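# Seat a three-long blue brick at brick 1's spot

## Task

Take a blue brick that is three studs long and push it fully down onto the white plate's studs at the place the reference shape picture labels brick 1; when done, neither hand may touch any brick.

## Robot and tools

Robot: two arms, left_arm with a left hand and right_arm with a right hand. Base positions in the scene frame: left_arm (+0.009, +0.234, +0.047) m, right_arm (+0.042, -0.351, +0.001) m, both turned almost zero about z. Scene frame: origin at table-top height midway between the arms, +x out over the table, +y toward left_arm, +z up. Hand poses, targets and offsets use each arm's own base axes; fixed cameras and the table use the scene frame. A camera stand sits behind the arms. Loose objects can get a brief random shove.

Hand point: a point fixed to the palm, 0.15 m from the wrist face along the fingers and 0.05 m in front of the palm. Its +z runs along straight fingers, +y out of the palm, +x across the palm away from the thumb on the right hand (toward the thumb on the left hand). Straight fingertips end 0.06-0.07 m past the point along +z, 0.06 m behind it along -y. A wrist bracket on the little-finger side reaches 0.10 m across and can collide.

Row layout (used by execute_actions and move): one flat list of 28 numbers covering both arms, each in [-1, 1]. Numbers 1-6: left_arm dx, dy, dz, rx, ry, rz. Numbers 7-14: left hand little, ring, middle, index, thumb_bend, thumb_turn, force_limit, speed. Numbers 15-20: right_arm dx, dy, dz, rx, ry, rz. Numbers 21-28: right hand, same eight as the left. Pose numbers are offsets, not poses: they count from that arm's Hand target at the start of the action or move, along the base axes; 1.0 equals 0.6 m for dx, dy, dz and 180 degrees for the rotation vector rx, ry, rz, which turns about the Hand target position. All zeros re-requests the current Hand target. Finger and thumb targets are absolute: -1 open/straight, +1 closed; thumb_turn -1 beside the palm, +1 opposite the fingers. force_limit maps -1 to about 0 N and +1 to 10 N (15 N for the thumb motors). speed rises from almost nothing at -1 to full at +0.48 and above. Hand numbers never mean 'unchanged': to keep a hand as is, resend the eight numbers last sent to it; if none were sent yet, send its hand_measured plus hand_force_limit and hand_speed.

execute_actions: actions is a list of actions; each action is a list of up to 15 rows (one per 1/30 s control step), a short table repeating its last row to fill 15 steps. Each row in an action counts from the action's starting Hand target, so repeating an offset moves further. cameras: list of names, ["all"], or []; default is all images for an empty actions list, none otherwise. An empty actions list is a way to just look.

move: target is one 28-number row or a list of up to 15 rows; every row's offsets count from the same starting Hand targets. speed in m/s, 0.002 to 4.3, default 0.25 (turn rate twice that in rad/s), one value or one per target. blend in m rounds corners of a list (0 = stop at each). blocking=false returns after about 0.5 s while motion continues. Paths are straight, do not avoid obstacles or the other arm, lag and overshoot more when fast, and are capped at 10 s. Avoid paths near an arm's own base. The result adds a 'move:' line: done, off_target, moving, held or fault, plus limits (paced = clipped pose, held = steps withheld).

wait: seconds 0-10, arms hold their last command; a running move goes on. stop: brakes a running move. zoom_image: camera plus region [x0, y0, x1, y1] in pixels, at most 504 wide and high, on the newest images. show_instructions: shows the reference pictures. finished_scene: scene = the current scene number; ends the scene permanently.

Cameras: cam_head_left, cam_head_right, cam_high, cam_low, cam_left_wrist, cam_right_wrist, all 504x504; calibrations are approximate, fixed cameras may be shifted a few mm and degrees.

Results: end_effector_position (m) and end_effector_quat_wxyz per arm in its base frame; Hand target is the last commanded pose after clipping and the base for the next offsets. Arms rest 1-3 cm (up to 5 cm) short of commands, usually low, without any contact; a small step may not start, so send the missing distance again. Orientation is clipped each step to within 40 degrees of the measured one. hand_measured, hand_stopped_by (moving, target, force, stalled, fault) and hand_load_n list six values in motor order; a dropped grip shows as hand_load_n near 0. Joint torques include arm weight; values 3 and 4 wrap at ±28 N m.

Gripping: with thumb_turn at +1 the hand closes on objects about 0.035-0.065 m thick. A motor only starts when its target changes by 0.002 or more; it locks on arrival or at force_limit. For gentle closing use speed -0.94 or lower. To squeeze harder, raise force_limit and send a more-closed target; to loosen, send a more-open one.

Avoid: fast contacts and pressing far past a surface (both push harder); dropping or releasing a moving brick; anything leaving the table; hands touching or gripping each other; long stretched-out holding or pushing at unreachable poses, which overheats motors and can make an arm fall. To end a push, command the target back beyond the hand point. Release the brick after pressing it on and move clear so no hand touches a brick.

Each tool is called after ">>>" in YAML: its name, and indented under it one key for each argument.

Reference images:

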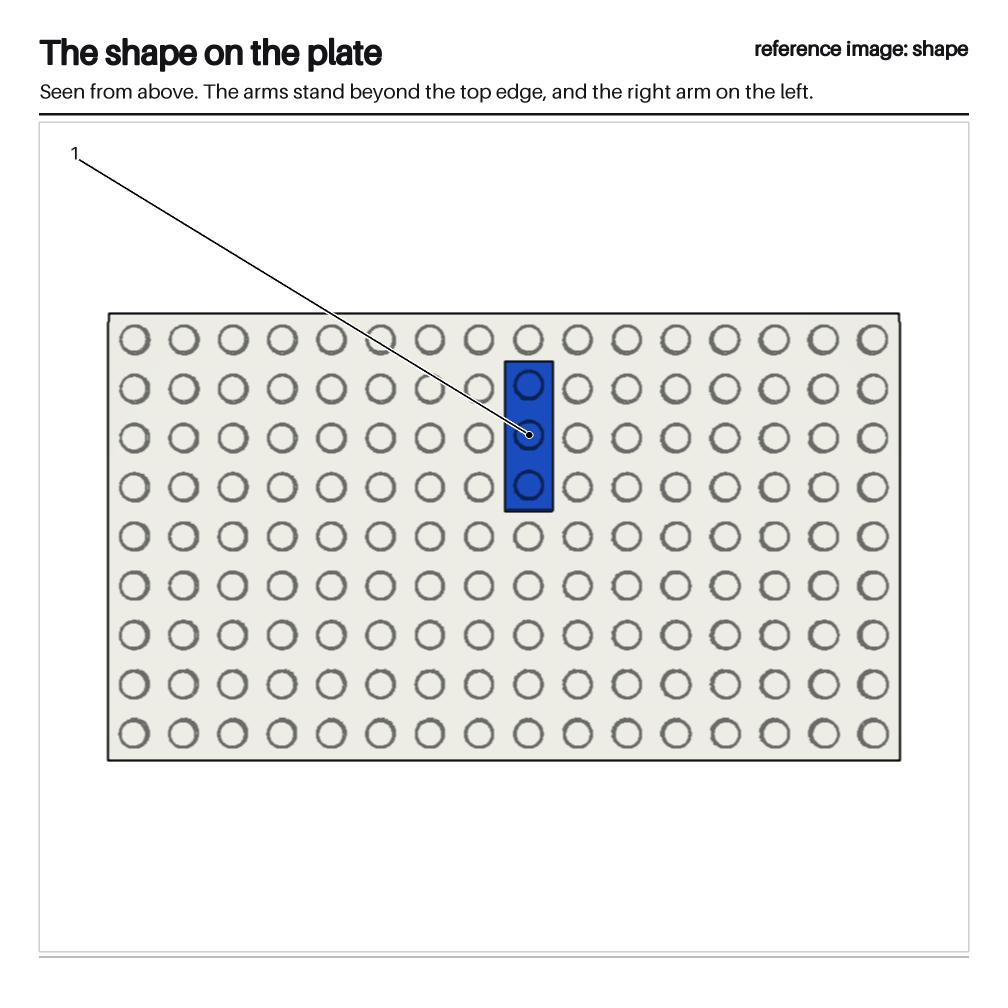

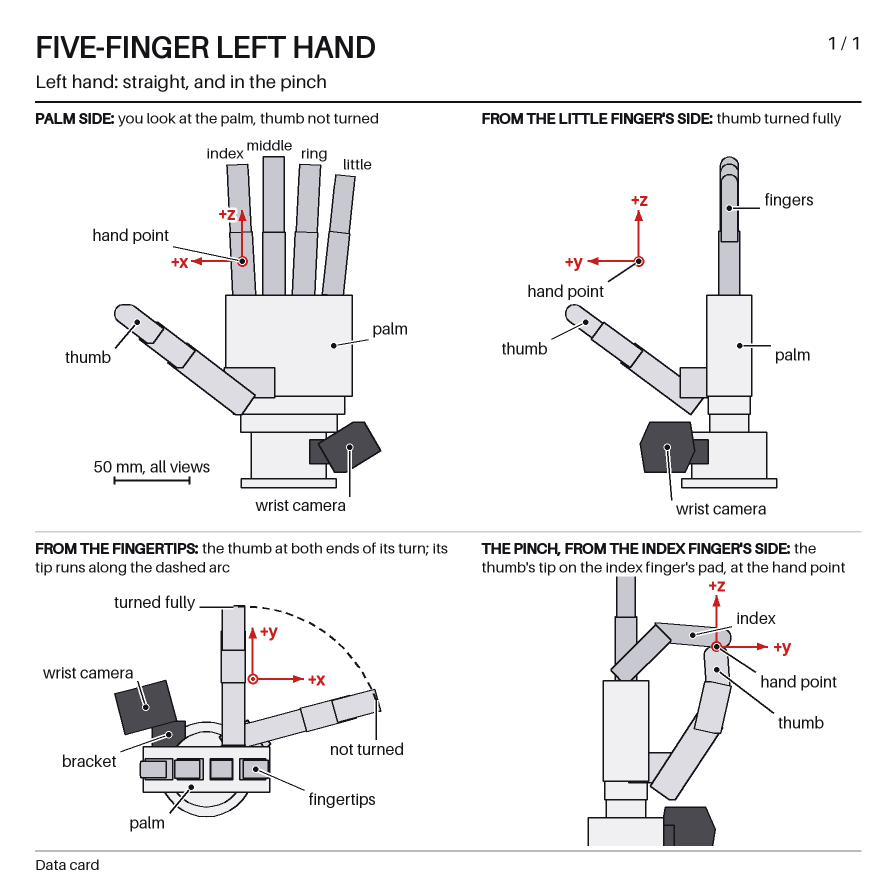

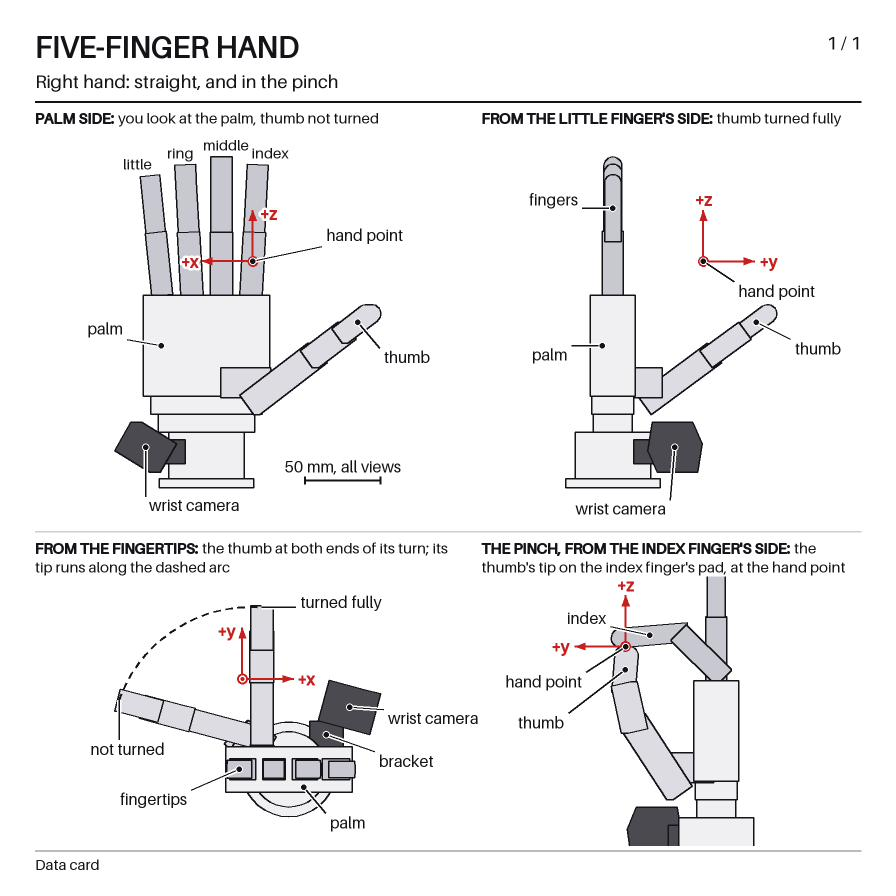

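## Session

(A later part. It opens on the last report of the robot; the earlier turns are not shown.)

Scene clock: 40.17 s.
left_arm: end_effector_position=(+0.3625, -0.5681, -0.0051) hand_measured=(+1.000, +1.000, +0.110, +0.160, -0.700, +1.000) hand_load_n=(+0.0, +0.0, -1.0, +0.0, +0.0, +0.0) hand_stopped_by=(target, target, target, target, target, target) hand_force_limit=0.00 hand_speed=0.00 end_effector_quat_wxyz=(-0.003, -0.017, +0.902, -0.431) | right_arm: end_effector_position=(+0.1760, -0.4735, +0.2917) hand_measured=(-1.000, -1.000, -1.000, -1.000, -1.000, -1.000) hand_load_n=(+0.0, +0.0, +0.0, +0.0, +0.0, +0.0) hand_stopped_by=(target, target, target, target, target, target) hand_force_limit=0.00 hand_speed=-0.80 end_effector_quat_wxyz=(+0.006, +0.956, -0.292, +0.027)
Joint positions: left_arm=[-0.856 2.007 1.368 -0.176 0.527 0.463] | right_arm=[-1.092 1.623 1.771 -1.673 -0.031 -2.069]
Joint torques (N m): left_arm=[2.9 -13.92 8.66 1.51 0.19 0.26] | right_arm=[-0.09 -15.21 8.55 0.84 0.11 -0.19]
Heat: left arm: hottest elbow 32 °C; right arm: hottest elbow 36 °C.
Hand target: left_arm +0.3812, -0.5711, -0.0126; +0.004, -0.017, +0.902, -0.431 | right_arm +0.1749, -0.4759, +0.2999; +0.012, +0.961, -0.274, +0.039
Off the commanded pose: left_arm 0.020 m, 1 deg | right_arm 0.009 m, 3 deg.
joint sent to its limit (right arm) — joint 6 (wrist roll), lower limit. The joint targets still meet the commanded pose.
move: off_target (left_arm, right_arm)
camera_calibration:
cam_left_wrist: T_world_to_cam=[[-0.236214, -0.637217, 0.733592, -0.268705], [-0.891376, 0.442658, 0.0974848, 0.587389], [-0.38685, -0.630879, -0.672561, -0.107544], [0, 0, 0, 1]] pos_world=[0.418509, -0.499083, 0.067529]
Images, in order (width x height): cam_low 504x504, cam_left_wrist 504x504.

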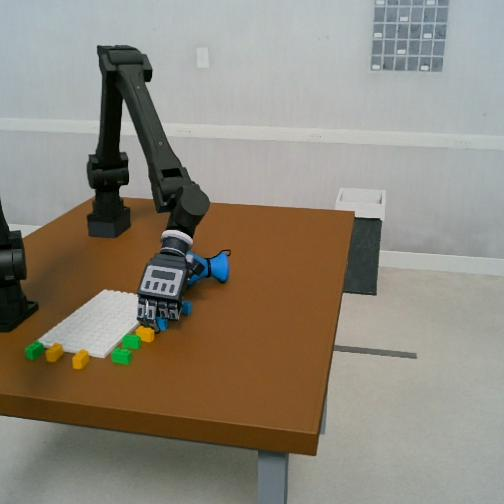

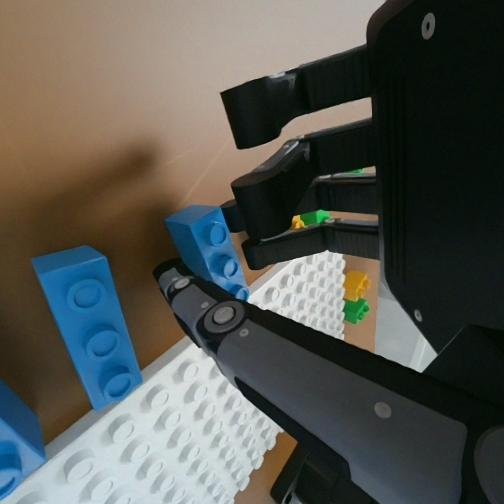

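>>> move:
  target:
    - [0,0,0,0,0,0,1,1,0.19,0.25,-0.56,1,-0.55,-0.6,0,0,0,0,0,0,-1,-1,-1,-1,-1,-1,0,-0.8]
    - [0,0,0,0,0,0,1,1,0.35,0.42,-0.35,1,-0.55,-0.85,0,0,0,0,0,0,-1,-1,-1,-1,-1,-1,0,-0.8]
  speed: 0.05
  cameras: ["cam_low","cam_left_wrist"]

>>> zoom_image:
  camera: "cam_left_wrist"
  region: [100, 140, 260, 300]

>>> zoom_image:
  camera: "cam_low"
  region: [120, 250, 200, 330]

Scene clock: 42.33 s.
left_arm: end_effector_position=(+0.3638, -0.5679, -0.0078) hand_measured=(+1.000, +1.000, +0.228, +0.302, -0.544, +1.000) hand_load_n=(+0.0, +0.0, +1.5, +4.0, +6.5, -0.5) hand_stopped_by=(target, target, force, force, force, target) hand_force_limit=-0.55 hand_speed=-0.85 end_effector_quat_wxyz=(-0.004, -0.017, +0.903, -0.430) | right_arm: end_effector_position=(+0.1760, -0.4735, +0.2917) hand_measured=(-1.000, -1.000, -1.000, -1.000, -1.000, -1.000) hand_load_n=(+0.0, +0.0, +0.0, +0.0, +0.0, +0.0) hand_stopped_by=(target, target, target, target, target, target) hand_force_limit=0.00 hand_speed=-0.80 end_effector_quat_wxyz=(+0.006, +0.956, -0.292, +0.027)
Joint positions: left_arm=[-0.854 2.014 1.371 -0.176 0.528 0.466] | right_arm=[-1.092 1.623 1.771 -1.673 -0.031 -2.069]
Joint torques (N m): left_arm=[3.19 -14.92 8.34 1.59 0.17 0.19] | right_arm=[-0.38 -15.21 8.53 0.87 0.11 -0.2]
Heat: left arm: hottest elbow 32 °C; right arm: hottest elbow 36 °C.
Hand target: left_arm +0.3812, -0.5712, -0.0125; +0.004, -0.016, +0.902, -0.431 | right_arm +0.1749, -0.4759, +0.2999; +0.012, +0.961, -0.274, +0.039
Off the commanded pose: left_arm 0.018 m, 1 deg | right_arm 0.009 m, 3 deg.
joint sent to its limit (right arm) — joint 6 (wrist roll), lower limit. The joint targets still meet the commanded pose.
move: off_target (left_arm, right_arm); target 2's new numbers were sent with left_arm's hand 0.019 m and 1 deg from that target
camera_calibration:
cam_left_wrist: T_world_to_cam=[[-0.237127, -0.638203, 0.73244, -0.266599], [-0.890769, 0.443712, 0.0982371, 0.589014], [-0.387687, -0.62914, -0.673707, -0.10743], [0, 0, 0, 1]] pos_world=[0.419809, -0.499085, 0.0650283]
Images, in order (width x height): cam_low 504x504, cam_left_wrist 504x504.

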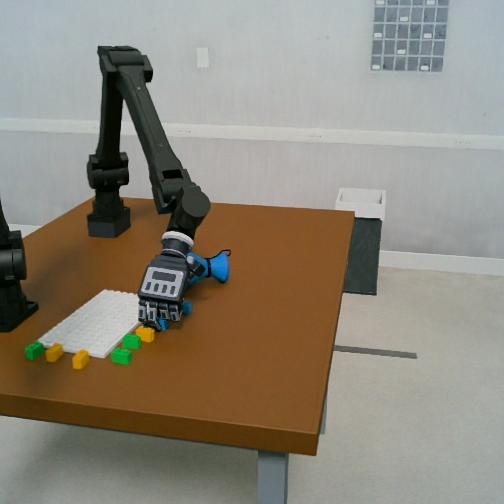

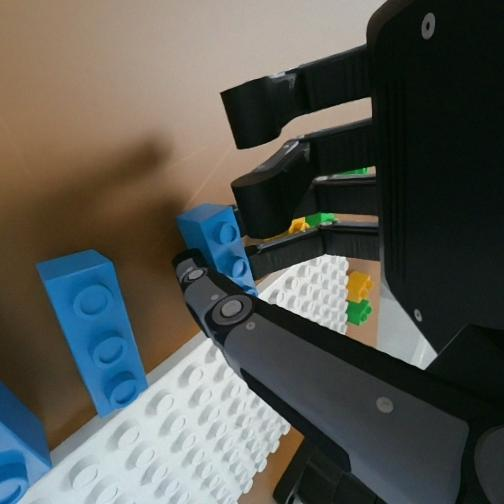

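Scaled by 3.150 from the camera's 504x504 image, which has a finer 720x720 frame.

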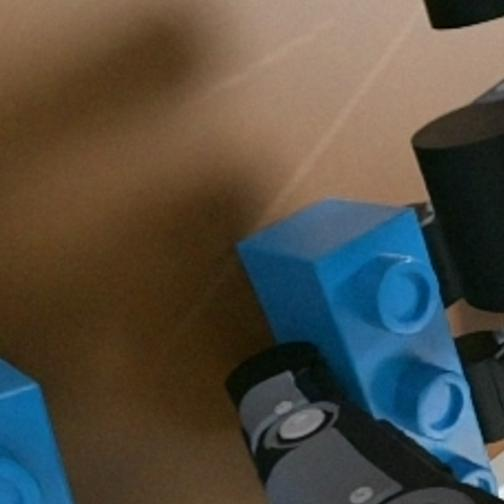

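Scaled by 6.300 from the camera's 504x504 image, which has a finer 720x720 frame.

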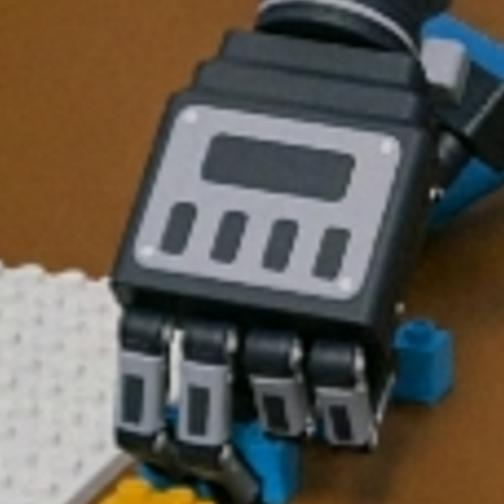

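>>> move:
  target:
    - [0,0,0.11,0,0,0,1,1,0.35,0.42,-0.35,1,-0.55,-0.85,0,0,0,0,0,0,-1,-1,-1,-1,-1,-1,0,-0.8]
    - [-0.2732,0.0092,0.125,0,0,-0.0333,1,1,0.35,0.42,-0.35,1,-0.55,-0.85,0,0,0,0,0,0,-1,-1,-1,-1,-1,-1,0,-0.8]
    - [-0.2732,0.0092,0.0433,0,0,-0.0333,1,1,0.35,0.42,-0.35,1,-0.55,-0.85,0,0,0,0,0,0,-1,-1,-1,-1,-1,-1,0,-0.8]
  speed: 0.15
  blend: 0.02
  cameras: ["cam_low","cam_left_wrist","cam_head_right"]

>>> zoom_image:
  camera: "cam_left_wrist"
  region: [100, 140, 260, 300]

>>> zoom_image:
  camera: "cam_left_wrist"
  region: [0, 0, 300, 300]

>>> zoom_image:
  camera: "cam_low"
  region: [50, 250, 150, 350]

Scene clock: 47.27 s.
left_arm: end_effector_position=(+0.2220, -0.5611, +0.0219) hand_measured=(+1.000, +1.000, +0.228, +0.302, -0.544, +1.000) hand_load_n=(+0.0, +0.0, +2.0, +4.0, +6.5, -1.0) hand_stopped_by=(target, target, force, force, force, target) hand_force_limit=-0.55 hand_speed=-0.85 end_effector_quat_wxyz=(-0.015, +0.033, +0.902, -0.430) | right_arm: end_effector_position=(+0.1760, -0.4735, +0.2917) hand_measured=(-1.000, -1.000, -1.000, -1.000, -1.000, -1.000) hand_load_n=(+0.0, +0.0, +0.0, +0.0, +0.0, +0.0) hand_stopped_by=(target, target, target, target, target, target) hand_force_limit=0.00 hand_speed=-0.80 end_effector_quat_wxyz=(+0.006, +0.956, -0.292, +0.027)
Joint positions: left_arm=[-1.045 1.794 1.108 -0.088 0.452 0.406] | right_arm=[-1.092 1.623 1.771 -1.673 -0.031 -2.069]
Joint torques (N m): left_arm=[0.97 -12.86 5.75 2.61 0.05 -0.07] | right_arm=[-0.38 -15.33 8.51 0.83 0.11 -0.19]
Heat: left arm: hottest elbow 33 °C; right arm: hottest elbow 36 °C.
Hand target: left_arm +0.2173, -0.5657, +0.0135; -0.019, +0.031, +0.902, -0.430 | right_arm +0.1749, -0.4759, +0.2999; +0.012, +0.961, -0.274, +0.039
Off the commanded pose: left_arm 0.011 m, 1 deg | right_arm 0.009 m, 3 deg.
joint sent to its limit (right arm) — joint 6 (wrist roll), lower limit. The joint targets still meet the commanded pose.
move: off_target (left_arm, right_arm)
camera_calibration:
cam_left_wrist: T_world_to_cam=[[-0.316406, -0.608707, 0.727573, -0.283369], [-0.843902, 0.530916, 0.0771823, 0.495852], [-0.433262, -0.58958, -0.681674, -0.105578], [0, 0, 0, 1]] pos_world=[0.283048, -0.497991, 0.095931]
Images, in order (width x height): cam_head_right 504x504, cam_low 504x504, cam_left_wrist 504x504.

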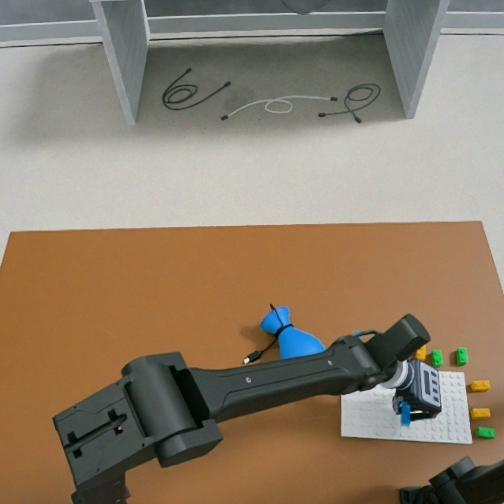

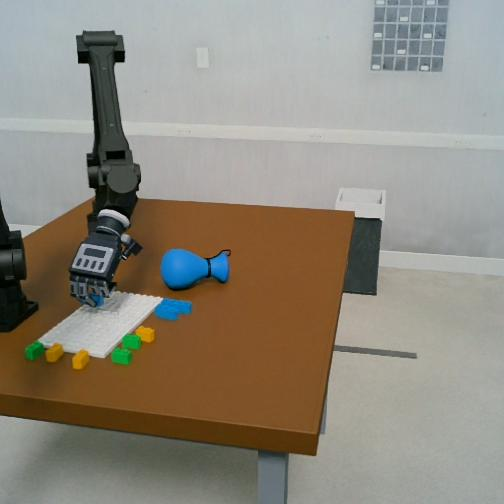

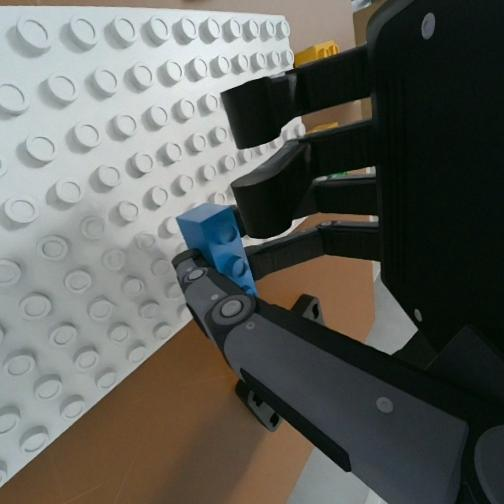

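Scaled by 3.150 from the camera's 504x504 image, which has a finer 720x720 frame.

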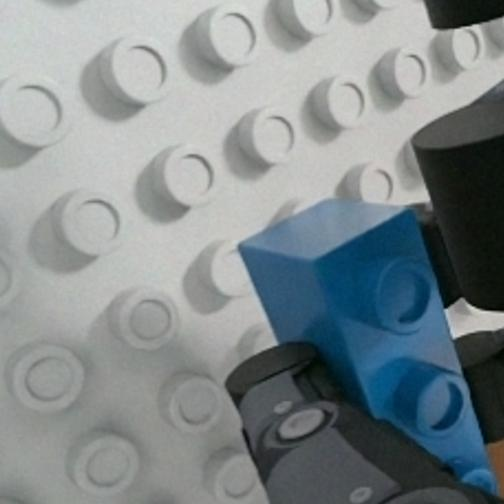

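Scaled by 1.680 from the camera's 504x504 image, which has a finer 720x720 frame.

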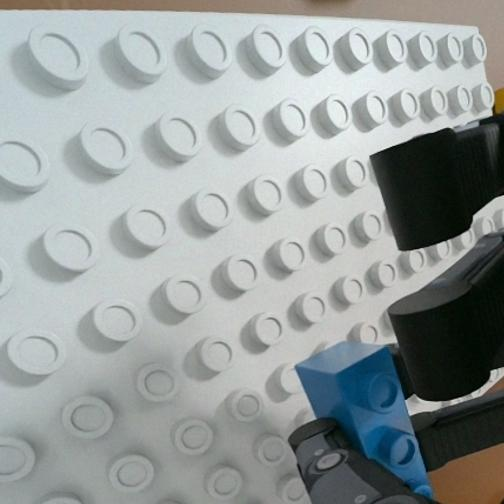

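Scaled by 5.040 from the camera's 504x504 image, which has a finer 720x720 frame.

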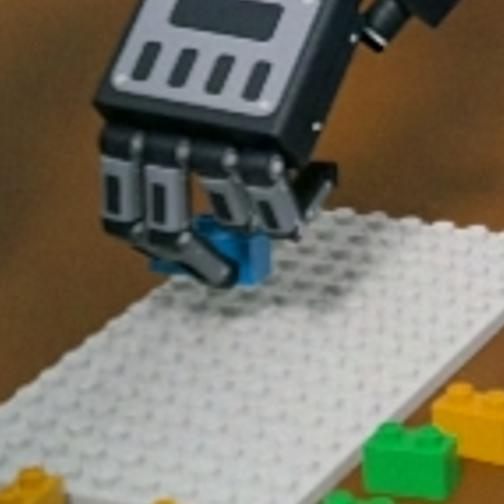

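>>> move:
  target:
    - [0.034,0.0137,-0.008,0,0,0,1,1,0.35,0.42,-0.35,1,-0.55,-0.85,0,0,0,0,0,0,-1,-1,-1,-1,-1,-1,0,-0.8]
    - [-0.0022,0.0013,-0.0292,0,0,0,1,1,0.35,0.42,-0.35,1,-0.55,-0.85,0,0,0,0,0,0,-1,-1,-1,-1,-1,-1,0,-0.8]
  speed: 0.08
  cameras: ["cam_low","cam_left_wrist"]

>>> zoom_image:
  camera: "cam_left_wrist"
  region: [100, 140, 260, 300]

>>> zoom_image:
  camera: "cam_low"
  region: [60, 290, 120, 350]

Scene clock: 53.43 s.
left_arm: end_effector_position=(+0.2219, -0.5612, +0.0066) hand_measured=(+1.000, +1.000, +0.228, +0.302, -0.544, +1.000) hand_load_n=(+0.0, +0.0, +2.0, +4.0, +6.5, -0.5) hand_stopped_by=(target, target, force, force, force, target) hand_force_limit=-0.55 hand_speed=-0.85 end_effector_quat_wxyz=(-0.014, +0.034, +0.901, -0.432) | right_arm: end_effector_position=(+0.1760, -0.4735, +0.2917) hand_measured=(-1.000, -1.000, -1.000, -1.000, -1.000, -1.000) hand_load_n=(+0.0, +0.0, +0.0, +0.0, +0.0, +0.0) hand_stopped_by=(target, target, target, target, target, target) hand_force_limit=0.00 hand_speed=-0.80 end_effector_quat_wxyz=(+0.006, +0.956, -0.292, +0.027)
Joint positions: left_arm=[-1.046 1.82 1.093 -0.043 0.452 0.406] | right_arm=[-1.092 1.623 1.771 -1.673 -0.031 -2.069]
Joint torques (N m): left_arm=[0.73 -12.22 5.45 2.69 -0.01 -0.06] | right_arm=[-0.09 -15.33 8.5 0.84 0.11 -0.21]
Heat: left arm: hottest elbow 33 °C; right arm: hottest elbow 36 °C.
Hand target: left_arm +0.2160, -0.5649, -0.0040; -0.019, +0.031, +0.902, -0.430 | right_arm +0.1749, -0.4759, +0.2999; +0.012, +0.961, -0.274, +0.039
Off the commanded pose: left_arm 0.013 m, 1 deg | right_arm 0.009 m, 3 deg.
joint sent to its limit (right arm) — joint 6 (wrist roll), lower limit. The joint targets still meet the commanded pose.
move: off_target (left_arm, right_arm)
camera_calibration:
cam_left_wrist: T_world_to_cam=[[-0.317578, -0.606284, 0.729084, -0.270722], [-0.844425, 0.530617, 0.0734266, 0.496979], [-0.431382, -0.592339, -0.680474, -0.118087], [0, 0, 0, 1]] pos_world=[0.282747, -0.497787, 0.0805325]
Images, in order (width x height): cam_low 504x504, cam_left_wrist 504x504.

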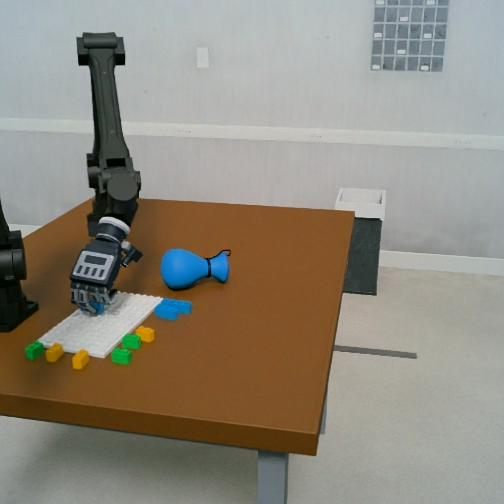

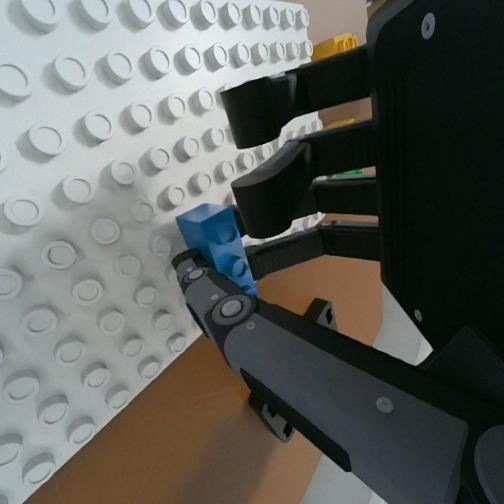

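Scaled by 3.150 from the camera's 504x504 image, which has a finer 720x720 frame.

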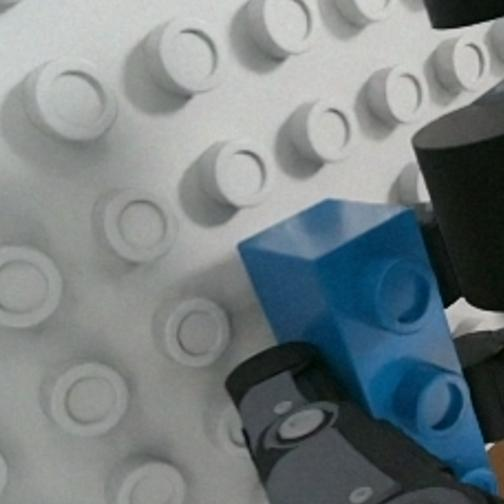

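Scaled by 8.400 from the camera's 504x504 image, which has a finer 720x720 frame.

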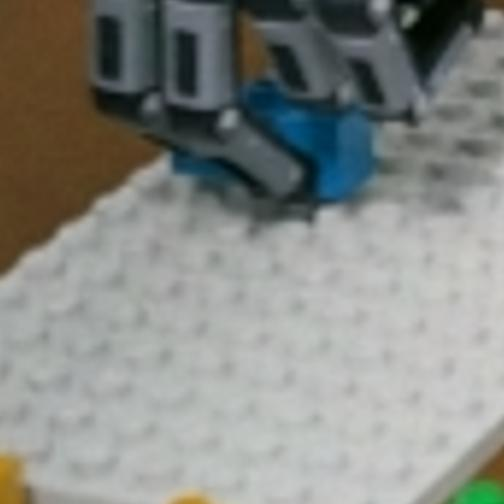

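>>> move:
  target:
    - [0.001,0.002,-0.0067,0,0,0,1,1,0.35,0.42,-0.35,1,-0.55,-0.85,0,0,0,0,0,0,-1,-1,-1,-1,-1,-1,0,-0.8]
  speed: 0.04
  cameras: ["cam_low","cam_left_wrist"]

>>> zoom_image:
  camera: "cam_left_wrist"
  region: [100, 140, 260, 300]

>>> zoom_image:
  camera: "cam_low"
  region: [60, 290, 120, 350]

Scene clock: 56.37 s.
left_arm: end_effector_position=(+0.2219, -0.5610, +0.0035) hand_measured=(+1.000, +1.000, +0.228, +0.302, -0.544, +1.000) hand_load_n=(+0.0, +0.0, +2.0, +4.0, +6.5, -0.5) hand_stopped_by=(target, target, force, force, force, target) hand_force_limit=-0.55 hand_speed=-0.85 end_effector_quat_wxyz=(-0.013, +0.033, +0.901, -0.432) | right_arm: end_effector_position=(+0.1760, -0.4735, +0.2917) hand_measured=(-1.000, -1.000, -1.000, -1.000, -1.000, -1.000) hand_load_n=(+0.0, +0.0, +0.0, +0.0, +0.0, +0.0) hand_stopped_by=(target, target, target, target, target, target) hand_force_limit=0.00 hand_speed=-0.80 end_effector_quat_wxyz=(+0.006, +0.956, -0.292, +0.027)
Joint positions: left_arm=[-1.046 1.825 1.09 -0.033 0.451 0.405] | right_arm=[-1.092 1.623 1.771 -1.673 -0.031 -2.069]
Joint torques (N m): left_arm=[1.14 -12.1 5.42 2.58 0.09 -0.03] | right_arm=[-0.62 -15.21 8.51 0.84 0.11 -0.2]
Heat: left arm: hottest elbow 33 °C; right arm: hottest elbow 37 °C.
Hand target: left_arm +0.2166, -0.5637, -0.0080; -0.018, +0.031, +0.902, -0.430 | right_arm +0.1749, -0.4759, +0.2999; +0.012, +0.961, -0.274, +0.039
Off the commanded pose: left_arm 0.013 m, 1 deg | right_arm 0.009 m, 3 deg.
joint sent to its limit (right arm) — joint 6 (wrist roll), lower limit. The joint targets still meet the commanded pose.
move: off_target (left_arm, right_arm)
camera_calibration:
cam_left_wrist: T_world_to_cam=[[-0.317671, -0.605824, 0.729426, -0.268082], [-0.844712, 0.530282, 0.0725454, 0.496945], [-0.430751, -0.593109, -0.680202, -0.120644], [0, 0, 0, 1]] pos_world=[0.282646, -0.497486, 0.0774329]
Images, in order (width x height): cam_low 504x504, cam_left_wrist 504x504.

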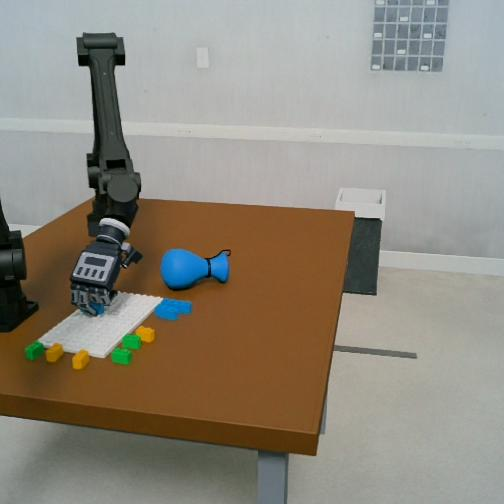

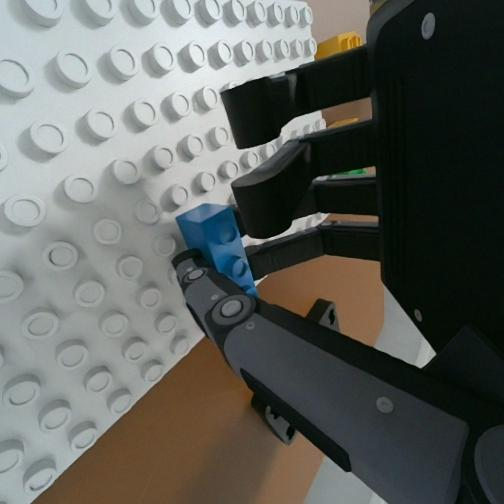

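Scaled by 3.150 from the camera's 504x504 image, which has a finer 720x720 frame.

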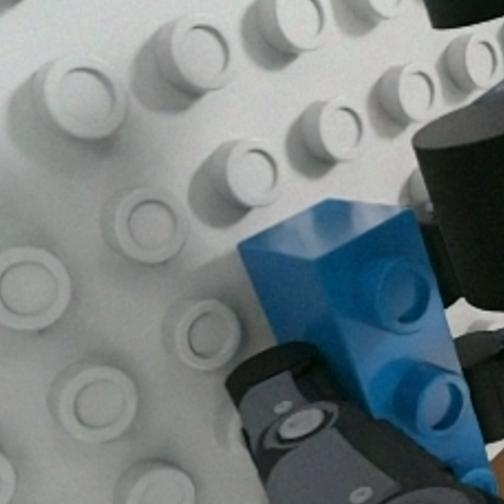

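Scaled by 8.400 from the camera's 504x504 image, which has a finer 720x720 frame.

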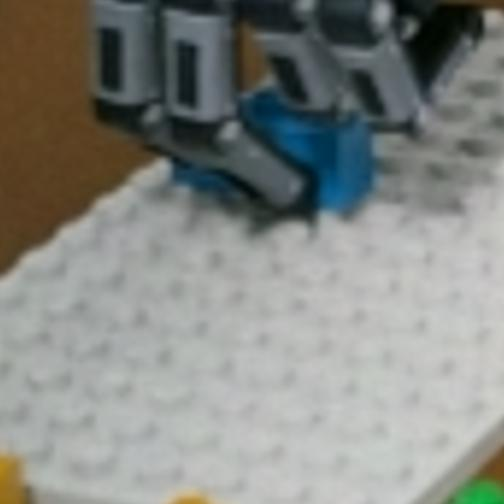

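>>> move:
  target:
    - [-0.0015,-0.0007,-0.01,0,0,0,1,1,0.35,0.42,-0.35,1,-0.55,-0.85,0,0,0,0,0,0,-1,-1,-1,-1,-1,-1,0,-0.8]
  speed: 0.03
  cameras: ["cam_low","cam_left_wrist"]

>>> zoom_image:
  camera: "cam_left_wrist"
  region: [100, 140, 260, 300]

>>> zoom_image:
  camera: "cam_low"
  region: [70, 300, 120, 350]

Scene clock: 59.27 s.
left_arm: end_effector_position=(+0.2226, -0.5625, +0.0017) hand_measured=(+1.000, +1.000, +0.228, +0.302, -0.544, +1.000) hand_load_n=(+0.0, +0.0, +2.5, +3.0, +6.5, -1.0) hand_stopped_by=(target, target, force, force, force, target) hand_force_limit=-0.55 hand_speed=-0.85 end_effector_quat_wxyz=(-0.012, +0.033, +0.900, -0.435) | right_arm: end_effector_position=(+0.1760, -0.4735, +0.2917) hand_measured=(-1.000, -1.000, -1.000, -1.000, -1.000, -1.000) hand_load_n=(+0.0, +0.0, +0.0, +0.0, +0.0, +0.0) hand_stopped_by=(target, target, target, target, target, target) hand_force_limit=0.00 hand_speed=-0.80 end_effector_quat_wxyz=(+0.006, +0.956, -0.292, +0.027)
Joint positions: left_arm=[-1.046 1.83 1.088 -0.018 0.451 0.403] | right_arm=[-1.092 1.623 1.771 -1.673 -0.031 -2.069]
Joint torques (N m): left_arm=[0.56 -12.16 5.18 2.61 0.04 0] | right_arm=[-0.15 -15.27 8.54 0.83 0.1 -0.2]
Heat: left arm: hottest elbow 33 °C; right arm: hottest elbow 37 °C.
Hand target: left_arm +0.2157, -0.5641, -0.0141; -0.018, +0.031, +0.902, -0.430 | right_arm +0.1749, -0.4759, +0.2999; +0.012, +0.961, -0.274, +0.039
Off the commanded pose: left_arm 0.017 m, 1 deg | right_arm 0.009 m, 3 deg.
joint sent to its limit (right arm) — joint 6 (wrist roll), lower limit. The joint targets still meet the commanded pose.
move: off_target (left_arm, right_arm)
camera_calibration:
cam_left_wrist: T_world_to_cam=[[-0.317941, -0.601629, 0.732773, -0.265039], [-0.845706, 0.529342, 0.0676637, 0.498149], [-0.428596, -0.598198, -0.677101, -0.125936], [0, 0, 0, 1]] pos_world=[0.283045, -0.49848, 0.0752354]
Images, in order (width x height): cam_low 504x504, cam_left_wrist 504x504.

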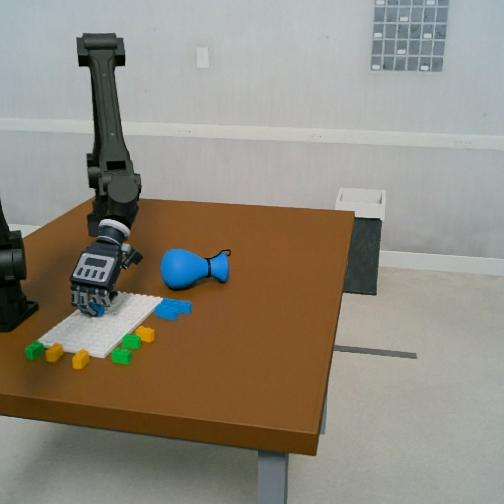

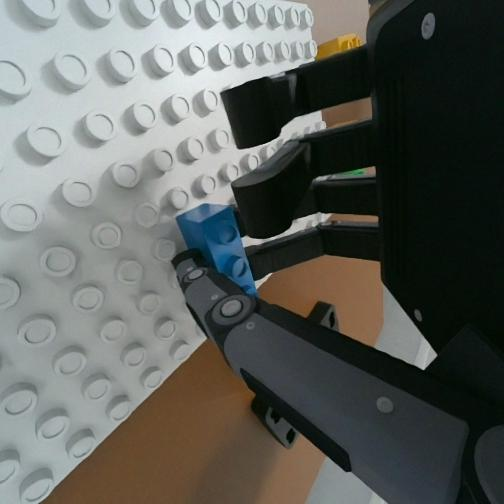

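Scaled by 3.150 from the camera's 504x504 image, which has a finer 720x720 frame.

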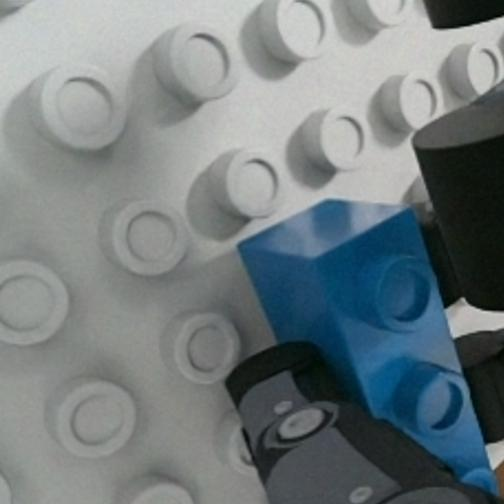

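Scaled by 10.080 from the camera's 504x504 image, which has a finer 720x720 frame.

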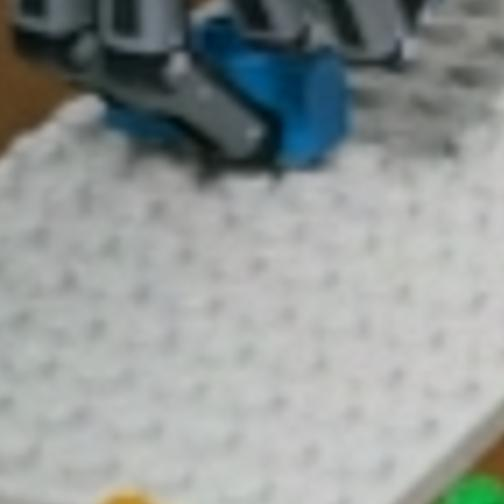

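>>> move:
  target:
    - [-0.0083,0.0075,0.0033,0,0,0,1,1,0.35,0.42,-0.35,1,-0.55,-0.85,0,0,0,0,0,0,-1,-1,-1,-1,-1,-1,0,-0.8]
  speed: 0.03
  cameras: ["cam_left_wrist"]

>>> zoom_image:
  camera: "cam_left_wrist"
  region: [100, 140, 260, 300]

Scene clock: 61.43 s.
left_arm: end_effector_position=(+0.2212, -0.5621, +0.0004) hand_measured=(+1.000, +1.000, +0.228, +0.302, -0.544, +1.000) hand_load_n=(-0.5, +0.0, +3.0, +2.0, +6.0, -1.5) hand_stopped_by=(target, target, force, force, force, target) hand_force_limit=-0.55 hand_speed=-0.85 end_effector_quat_wxyz=(-0.013, +0.031, +0.899, -0.438) | right_arm: end_effector_position=(+0.1760, -0.4735, +0.2917) hand_measured=(-1.000, -1.000, -1.000, -1.000, -1.000, -1.000) hand_load_n=(+0.0, +0.0, +0.0, +0.0, +0.0, +0.0) hand_stopped_by=(target, target, target, target, target, target) hand_force_limit=0.00 hand_speed=-0.80 end_effector_quat_wxyz=(+0.006, +0.956, -0.292, +0.027)
Joint positions: left_arm=[-1.046 1.83 1.08 -0.005 0.451 0.395] | right_arm=[-1.092 1.623 1.771 -1.673 -0.031 -2.069]
Joint torques (N m): left_arm=[0.56 -13.39 4.49 2.3 -0.1 0.01] | right_arm=[-0.09 -15.27 8.59 0.88 0.12 -0.2]
Heat: left arm: hottest elbow 33 °C; right arm: hottest elbow 37 °C.
Hand target: left_arm +0.2108, -0.5595, -0.0122; -0.018, +0.031, +0.902, -0.430 | right_arm +0.1749, -0.4759, +0.2999; +0.012, +0.961, -0.274, +0.039
Off the commanded pose: left_arm 0.017 m, 1 deg | right_arm 0.009 m, 3 deg.
joint sent to its limit (right arm) — joint 6 (wrist roll), lower limit. The joint targets still meet the commanded pose.
move: off_target (left_arm, right_arm)
camera_calibration:
cam_left_wrist: T_world_to_cam=[[-0.312881, -0.599574, 0.736626, -0.264155], [-0.847694, 0.52609, 0.0681522, 0.495497], [-0.428394, -0.603109, -0.672858, -0.129859], [0, 0, 0, 1]] pos_world=[0.28175, -0.497376, 0.073437]
Images, in order (width x height): cam_left_wrist 504x504.

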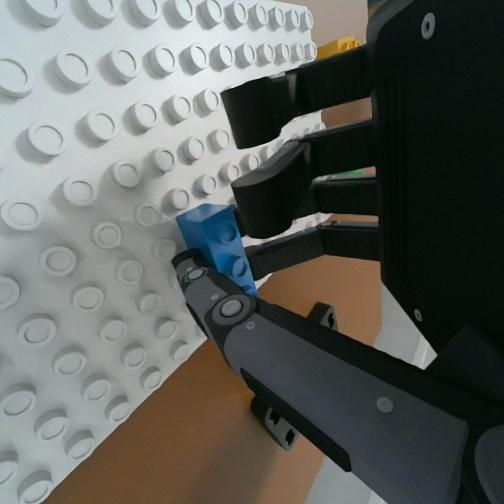

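Scaled by 3.150 from the camera's 504x504 image, which has a finer 720x720 frame.

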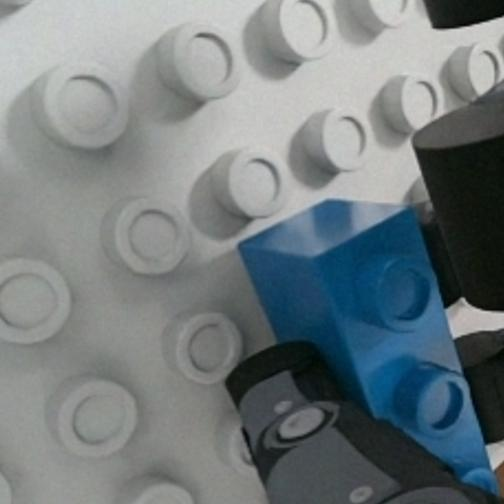

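>>> wait:
  seconds: 0
  cameras: ["cam_low","cam_left_wrist","cam_head_right"]

>>> zoom_image:
  camera: "cam_low"
  region: [75, 295, 115, 335]

>>> zoom_image:
  camera: "cam_head_right"
  region: [360, 370, 440, 450]

>>> zoom_image:
  camera: "cam_left_wrist"
  region: [130, 180, 210, 260]

Scene clock: 62.70 s.
left_arm: end_effector_position=(+0.2212, -0.5621, +0.0004) hand_measured=(+1.000, +1.000, +0.228, +0.302, -0.544, +1.000) hand_load_n=(+0.0, +0.0, +3.0, +2.0, +6.0, -2.0) hand_stopped_by=(target, target, force, force, force, target) hand_force_limit=-0.55 hand_speed=-0.85 end_effector_quat_wxyz=(-0.013, +0.030, +0.899, -0.438) | right_arm: end_effector_position=(+0.1760, -0.4735, +0.2917) hand_measured=(-1.000, -1.000, -1.000, -1.000, -1.000, -1.000) hand_load_n=(+0.0, +0.0, +0.0, +0.0, +0.0, +0.0) hand_stopped_by=(target, target, target, target, target, target) hand_force_limit=0.00 hand_speed=-0.80 end_effector_quat_wxyz=(+0.006, +0.956, -0.292, +0.027)
Joint positions: left_arm=[-1.046 1.83 1.08 -0.005 0.451 0.394] | right_arm=[-1.092 1.623 1.771 -1.673 -0.031 -2.069]
Joint torques (N m): left_arm=[0.97 -13.27 4.48 2.32 -0.11 0.02] | right_arm=[-0.21 -15.21 8.59 0.9 0.1 -0.18]
Heat: left arm: hottest elbow 33 °C; right arm: hottest elbow 37 °C.
Hand target: left_arm +0.2108, -0.5595, -0.0122; -0.019, +0.031, +0.902, -0.430 | right_arm +0.1749, -0.4759, +0.2999; +0.012, +0.961, -0.274, +0.039
Off the commanded pose: left_arm 0.016 m, 1 deg | right_arm 0.009 m, 3 deg.
camera_calibration:
cam_left_wrist: T_world_to_cam=[[-0.312558, -0.599649, 0.736701, -0.264289], [-0.847774, 0.525928, 0.068405, 0.495421], [-0.428471, -0.603176, -0.67275, -0.129878], [0, 0, 0, 1]] pos_world=[0.28175, -0.497376, 0.073437]
Images, in order (width x height): cam_head_right 504x504, cam_low 504x504, cam_left_wrist 504x504.

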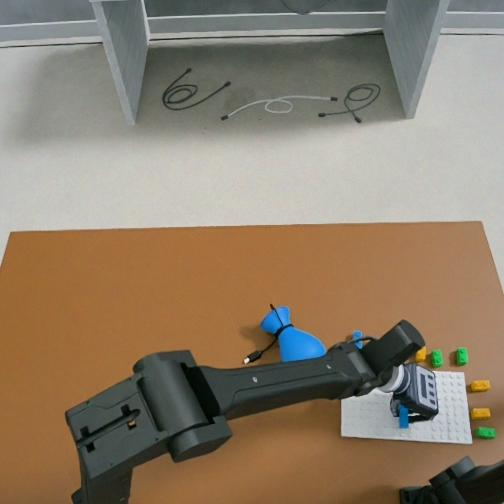

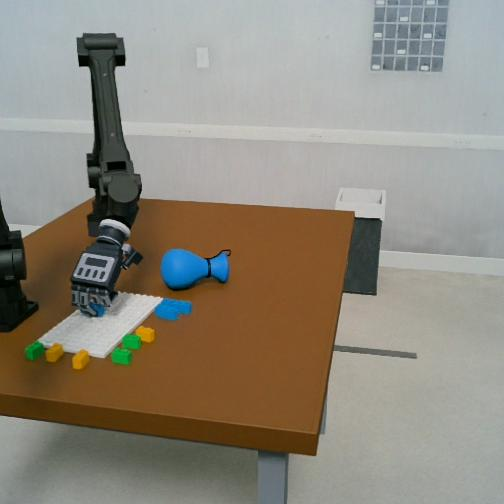

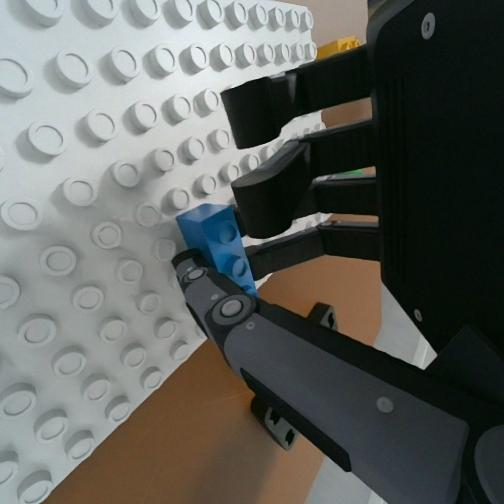

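Scaled by 12.600 from the camera's 504x504 image, which has a finer 720x720 frame.

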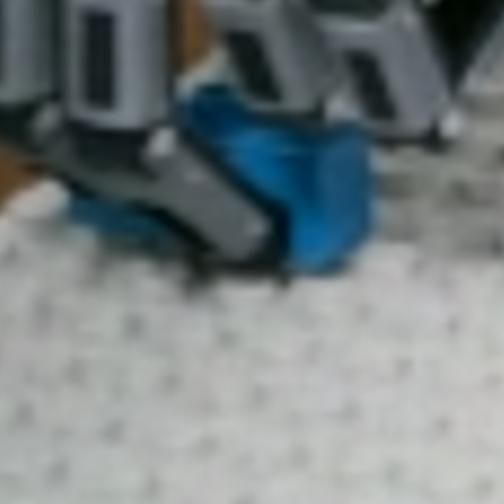

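Scaled by 6.300 from the camera's 504x504 image, which has a finer 720x720 frame.

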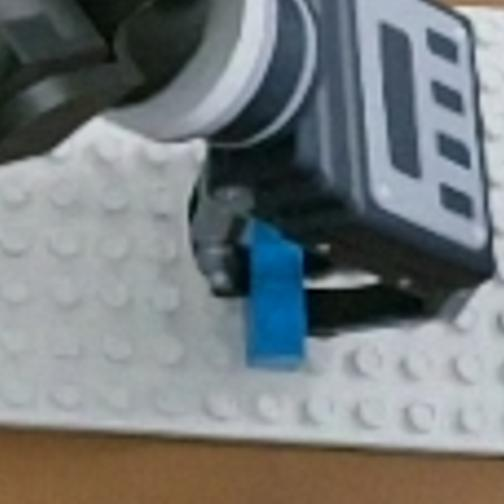

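Scaled by 6.300 from the camera's 504x504 image, which has a finer 720x720 frame.

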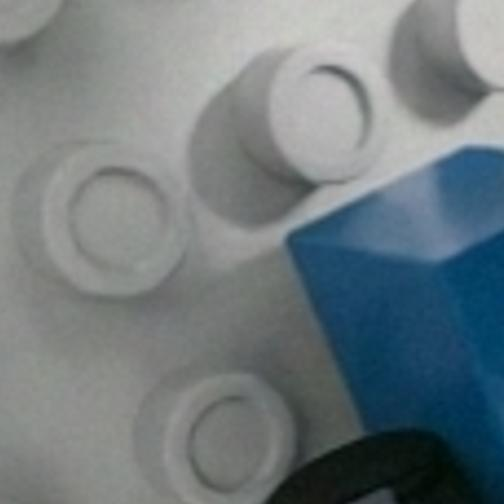

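>>> move:
  target:
    - [0,0,0.077,0,0,0,1,1,0.35,0.42,-0.35,1,-0.55,-0.85,0,0,0,0,0,0,-1,-1,-1,-1,-1,-1,0,-0.8]
    - [0.0407,0.0058,0.06,0,0,0,1,1,0.35,0.42,-0.35,1,-0.55,-0.85,0,0,0,0,0,0,-1,-1,-1,-1,-1,-1,0,-0.8]
    - [0.0067,-0.0077,0.0095,0,0,0,1,1,0.35,0.42,-0.35,1,-0.55,-0.85,0,0,0,0,0,0,-1,-1,-1,-1,-1,-1,0,-0.8]
  speed: 0.08
  cameras: ["cam_left_wrist","cam_low"]

>>> zoom_image:
  camera: "cam_left_wrist"
  region: [100, 140, 260, 300]

>>> zoom_image:
  camera: "cam_left_wrist"
  region: [130, 180, 210, 260]

>>> zoom_image:
  camera: "cam_low"
  region: [70, 295, 120, 345]

Scene clock: 71.33 s.
left_arm: end_effector_position=(+0.2201, -0.5570, +0.0018) hand_measured=(+1.000, +1.000, +0.228, +0.302, -0.544, +1.000) hand_load_n=(+0.0, +0.0, +2.0, +4.0, +6.0, -1.0) hand_stopped_by=(target, target, force, force, force, target) hand_force_limit=-0.55 hand_speed=-0.85 end_effector_quat_wxyz=(-0.015, +0.032, +0.902, -0.430) | right_arm: end_effector_position=(+0.1760, -0.4735, +0.2917) hand_measured=(-1.000, -1.000, -1.000, -1.000, -1.000, -1.000) hand_load_n=(+0.0, +0.0, -0.5, +0.0, +0.0, +0.0) hand_stopped_by=(target, target, target, target, target, target) hand_force_limit=0.00 hand_speed=-0.80 end_effector_quat_wxyz=(+0.006, +0.956, -0.292, +0.027)
Joint positions: left_arm=[-1.045 1.821 1.08 -0.035 0.45 0.404] | right_arm=[-1.092 1.623 1.771 -1.673 -0.031 -2.069]
Joint torques (N m): left_arm=[0.73 -12.04 5.94 2.5 0.04 -0.08] | right_arm=[-0.09 -15.15 8.55 0.81 0.11 -0.19]
Heat: left arm: hottest elbow 33 °C; right arm: hottest elbow 37 °C.
Hand target: left_arm +0.2147, -0.5641, -0.0065; -0.019, +0.031, +0.902, -0.430 | right_arm +0.1749, -0.4759, +0.2999; +0.012, +0.961, -0.274, +0.039
Off the commanded pose: left_arm 0.012 m, 0 deg | right_arm 0.009 m, 3 deg.
joint sent to its limit (right arm) — joint 6 (wrist roll), lower limit. The joint targets still meet the commanded pose.
move: off_target (left_arm, right_arm)
camera_calibration:
cam_left_wrist: T_world_to_cam=[[-0.313562, -0.610992, 0.726889, -0.268769], [-0.845487, 0.528095, 0.0791718, 0.492382], [-0.43224, -0.589749, -0.682176, -0.117935], [0, 0, 0, 1]] pos_world=[0.281051, -0.493792, 0.0759302]
Images, in order (width x height): cam_low 504x504, cam_left_wrist 504x504.

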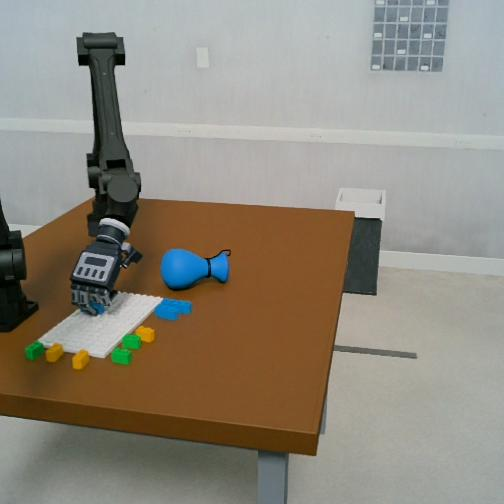

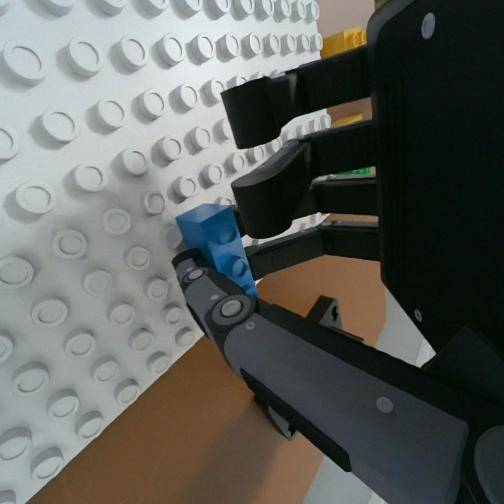

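Scaled by 3.150 from the camera's 504x504 image, which has a finer 720x720 frame.

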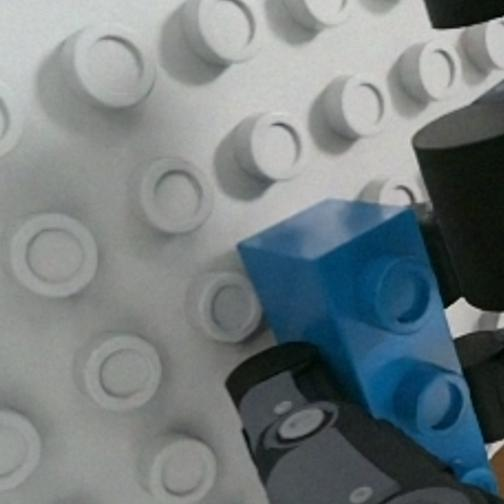

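Scaled by 6.300 from the camera's 504x504 image, which has a finer 720x720 frame.

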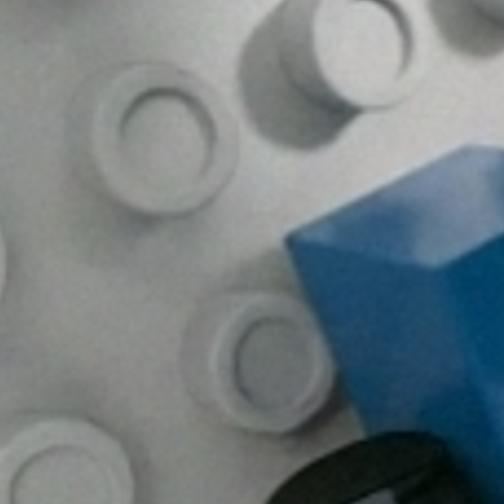

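Scaled by 10.080 from the camera's 504x504 image, which has a finer 720x720 frame.

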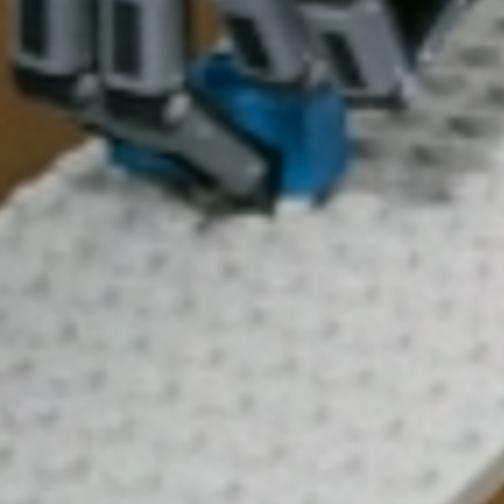

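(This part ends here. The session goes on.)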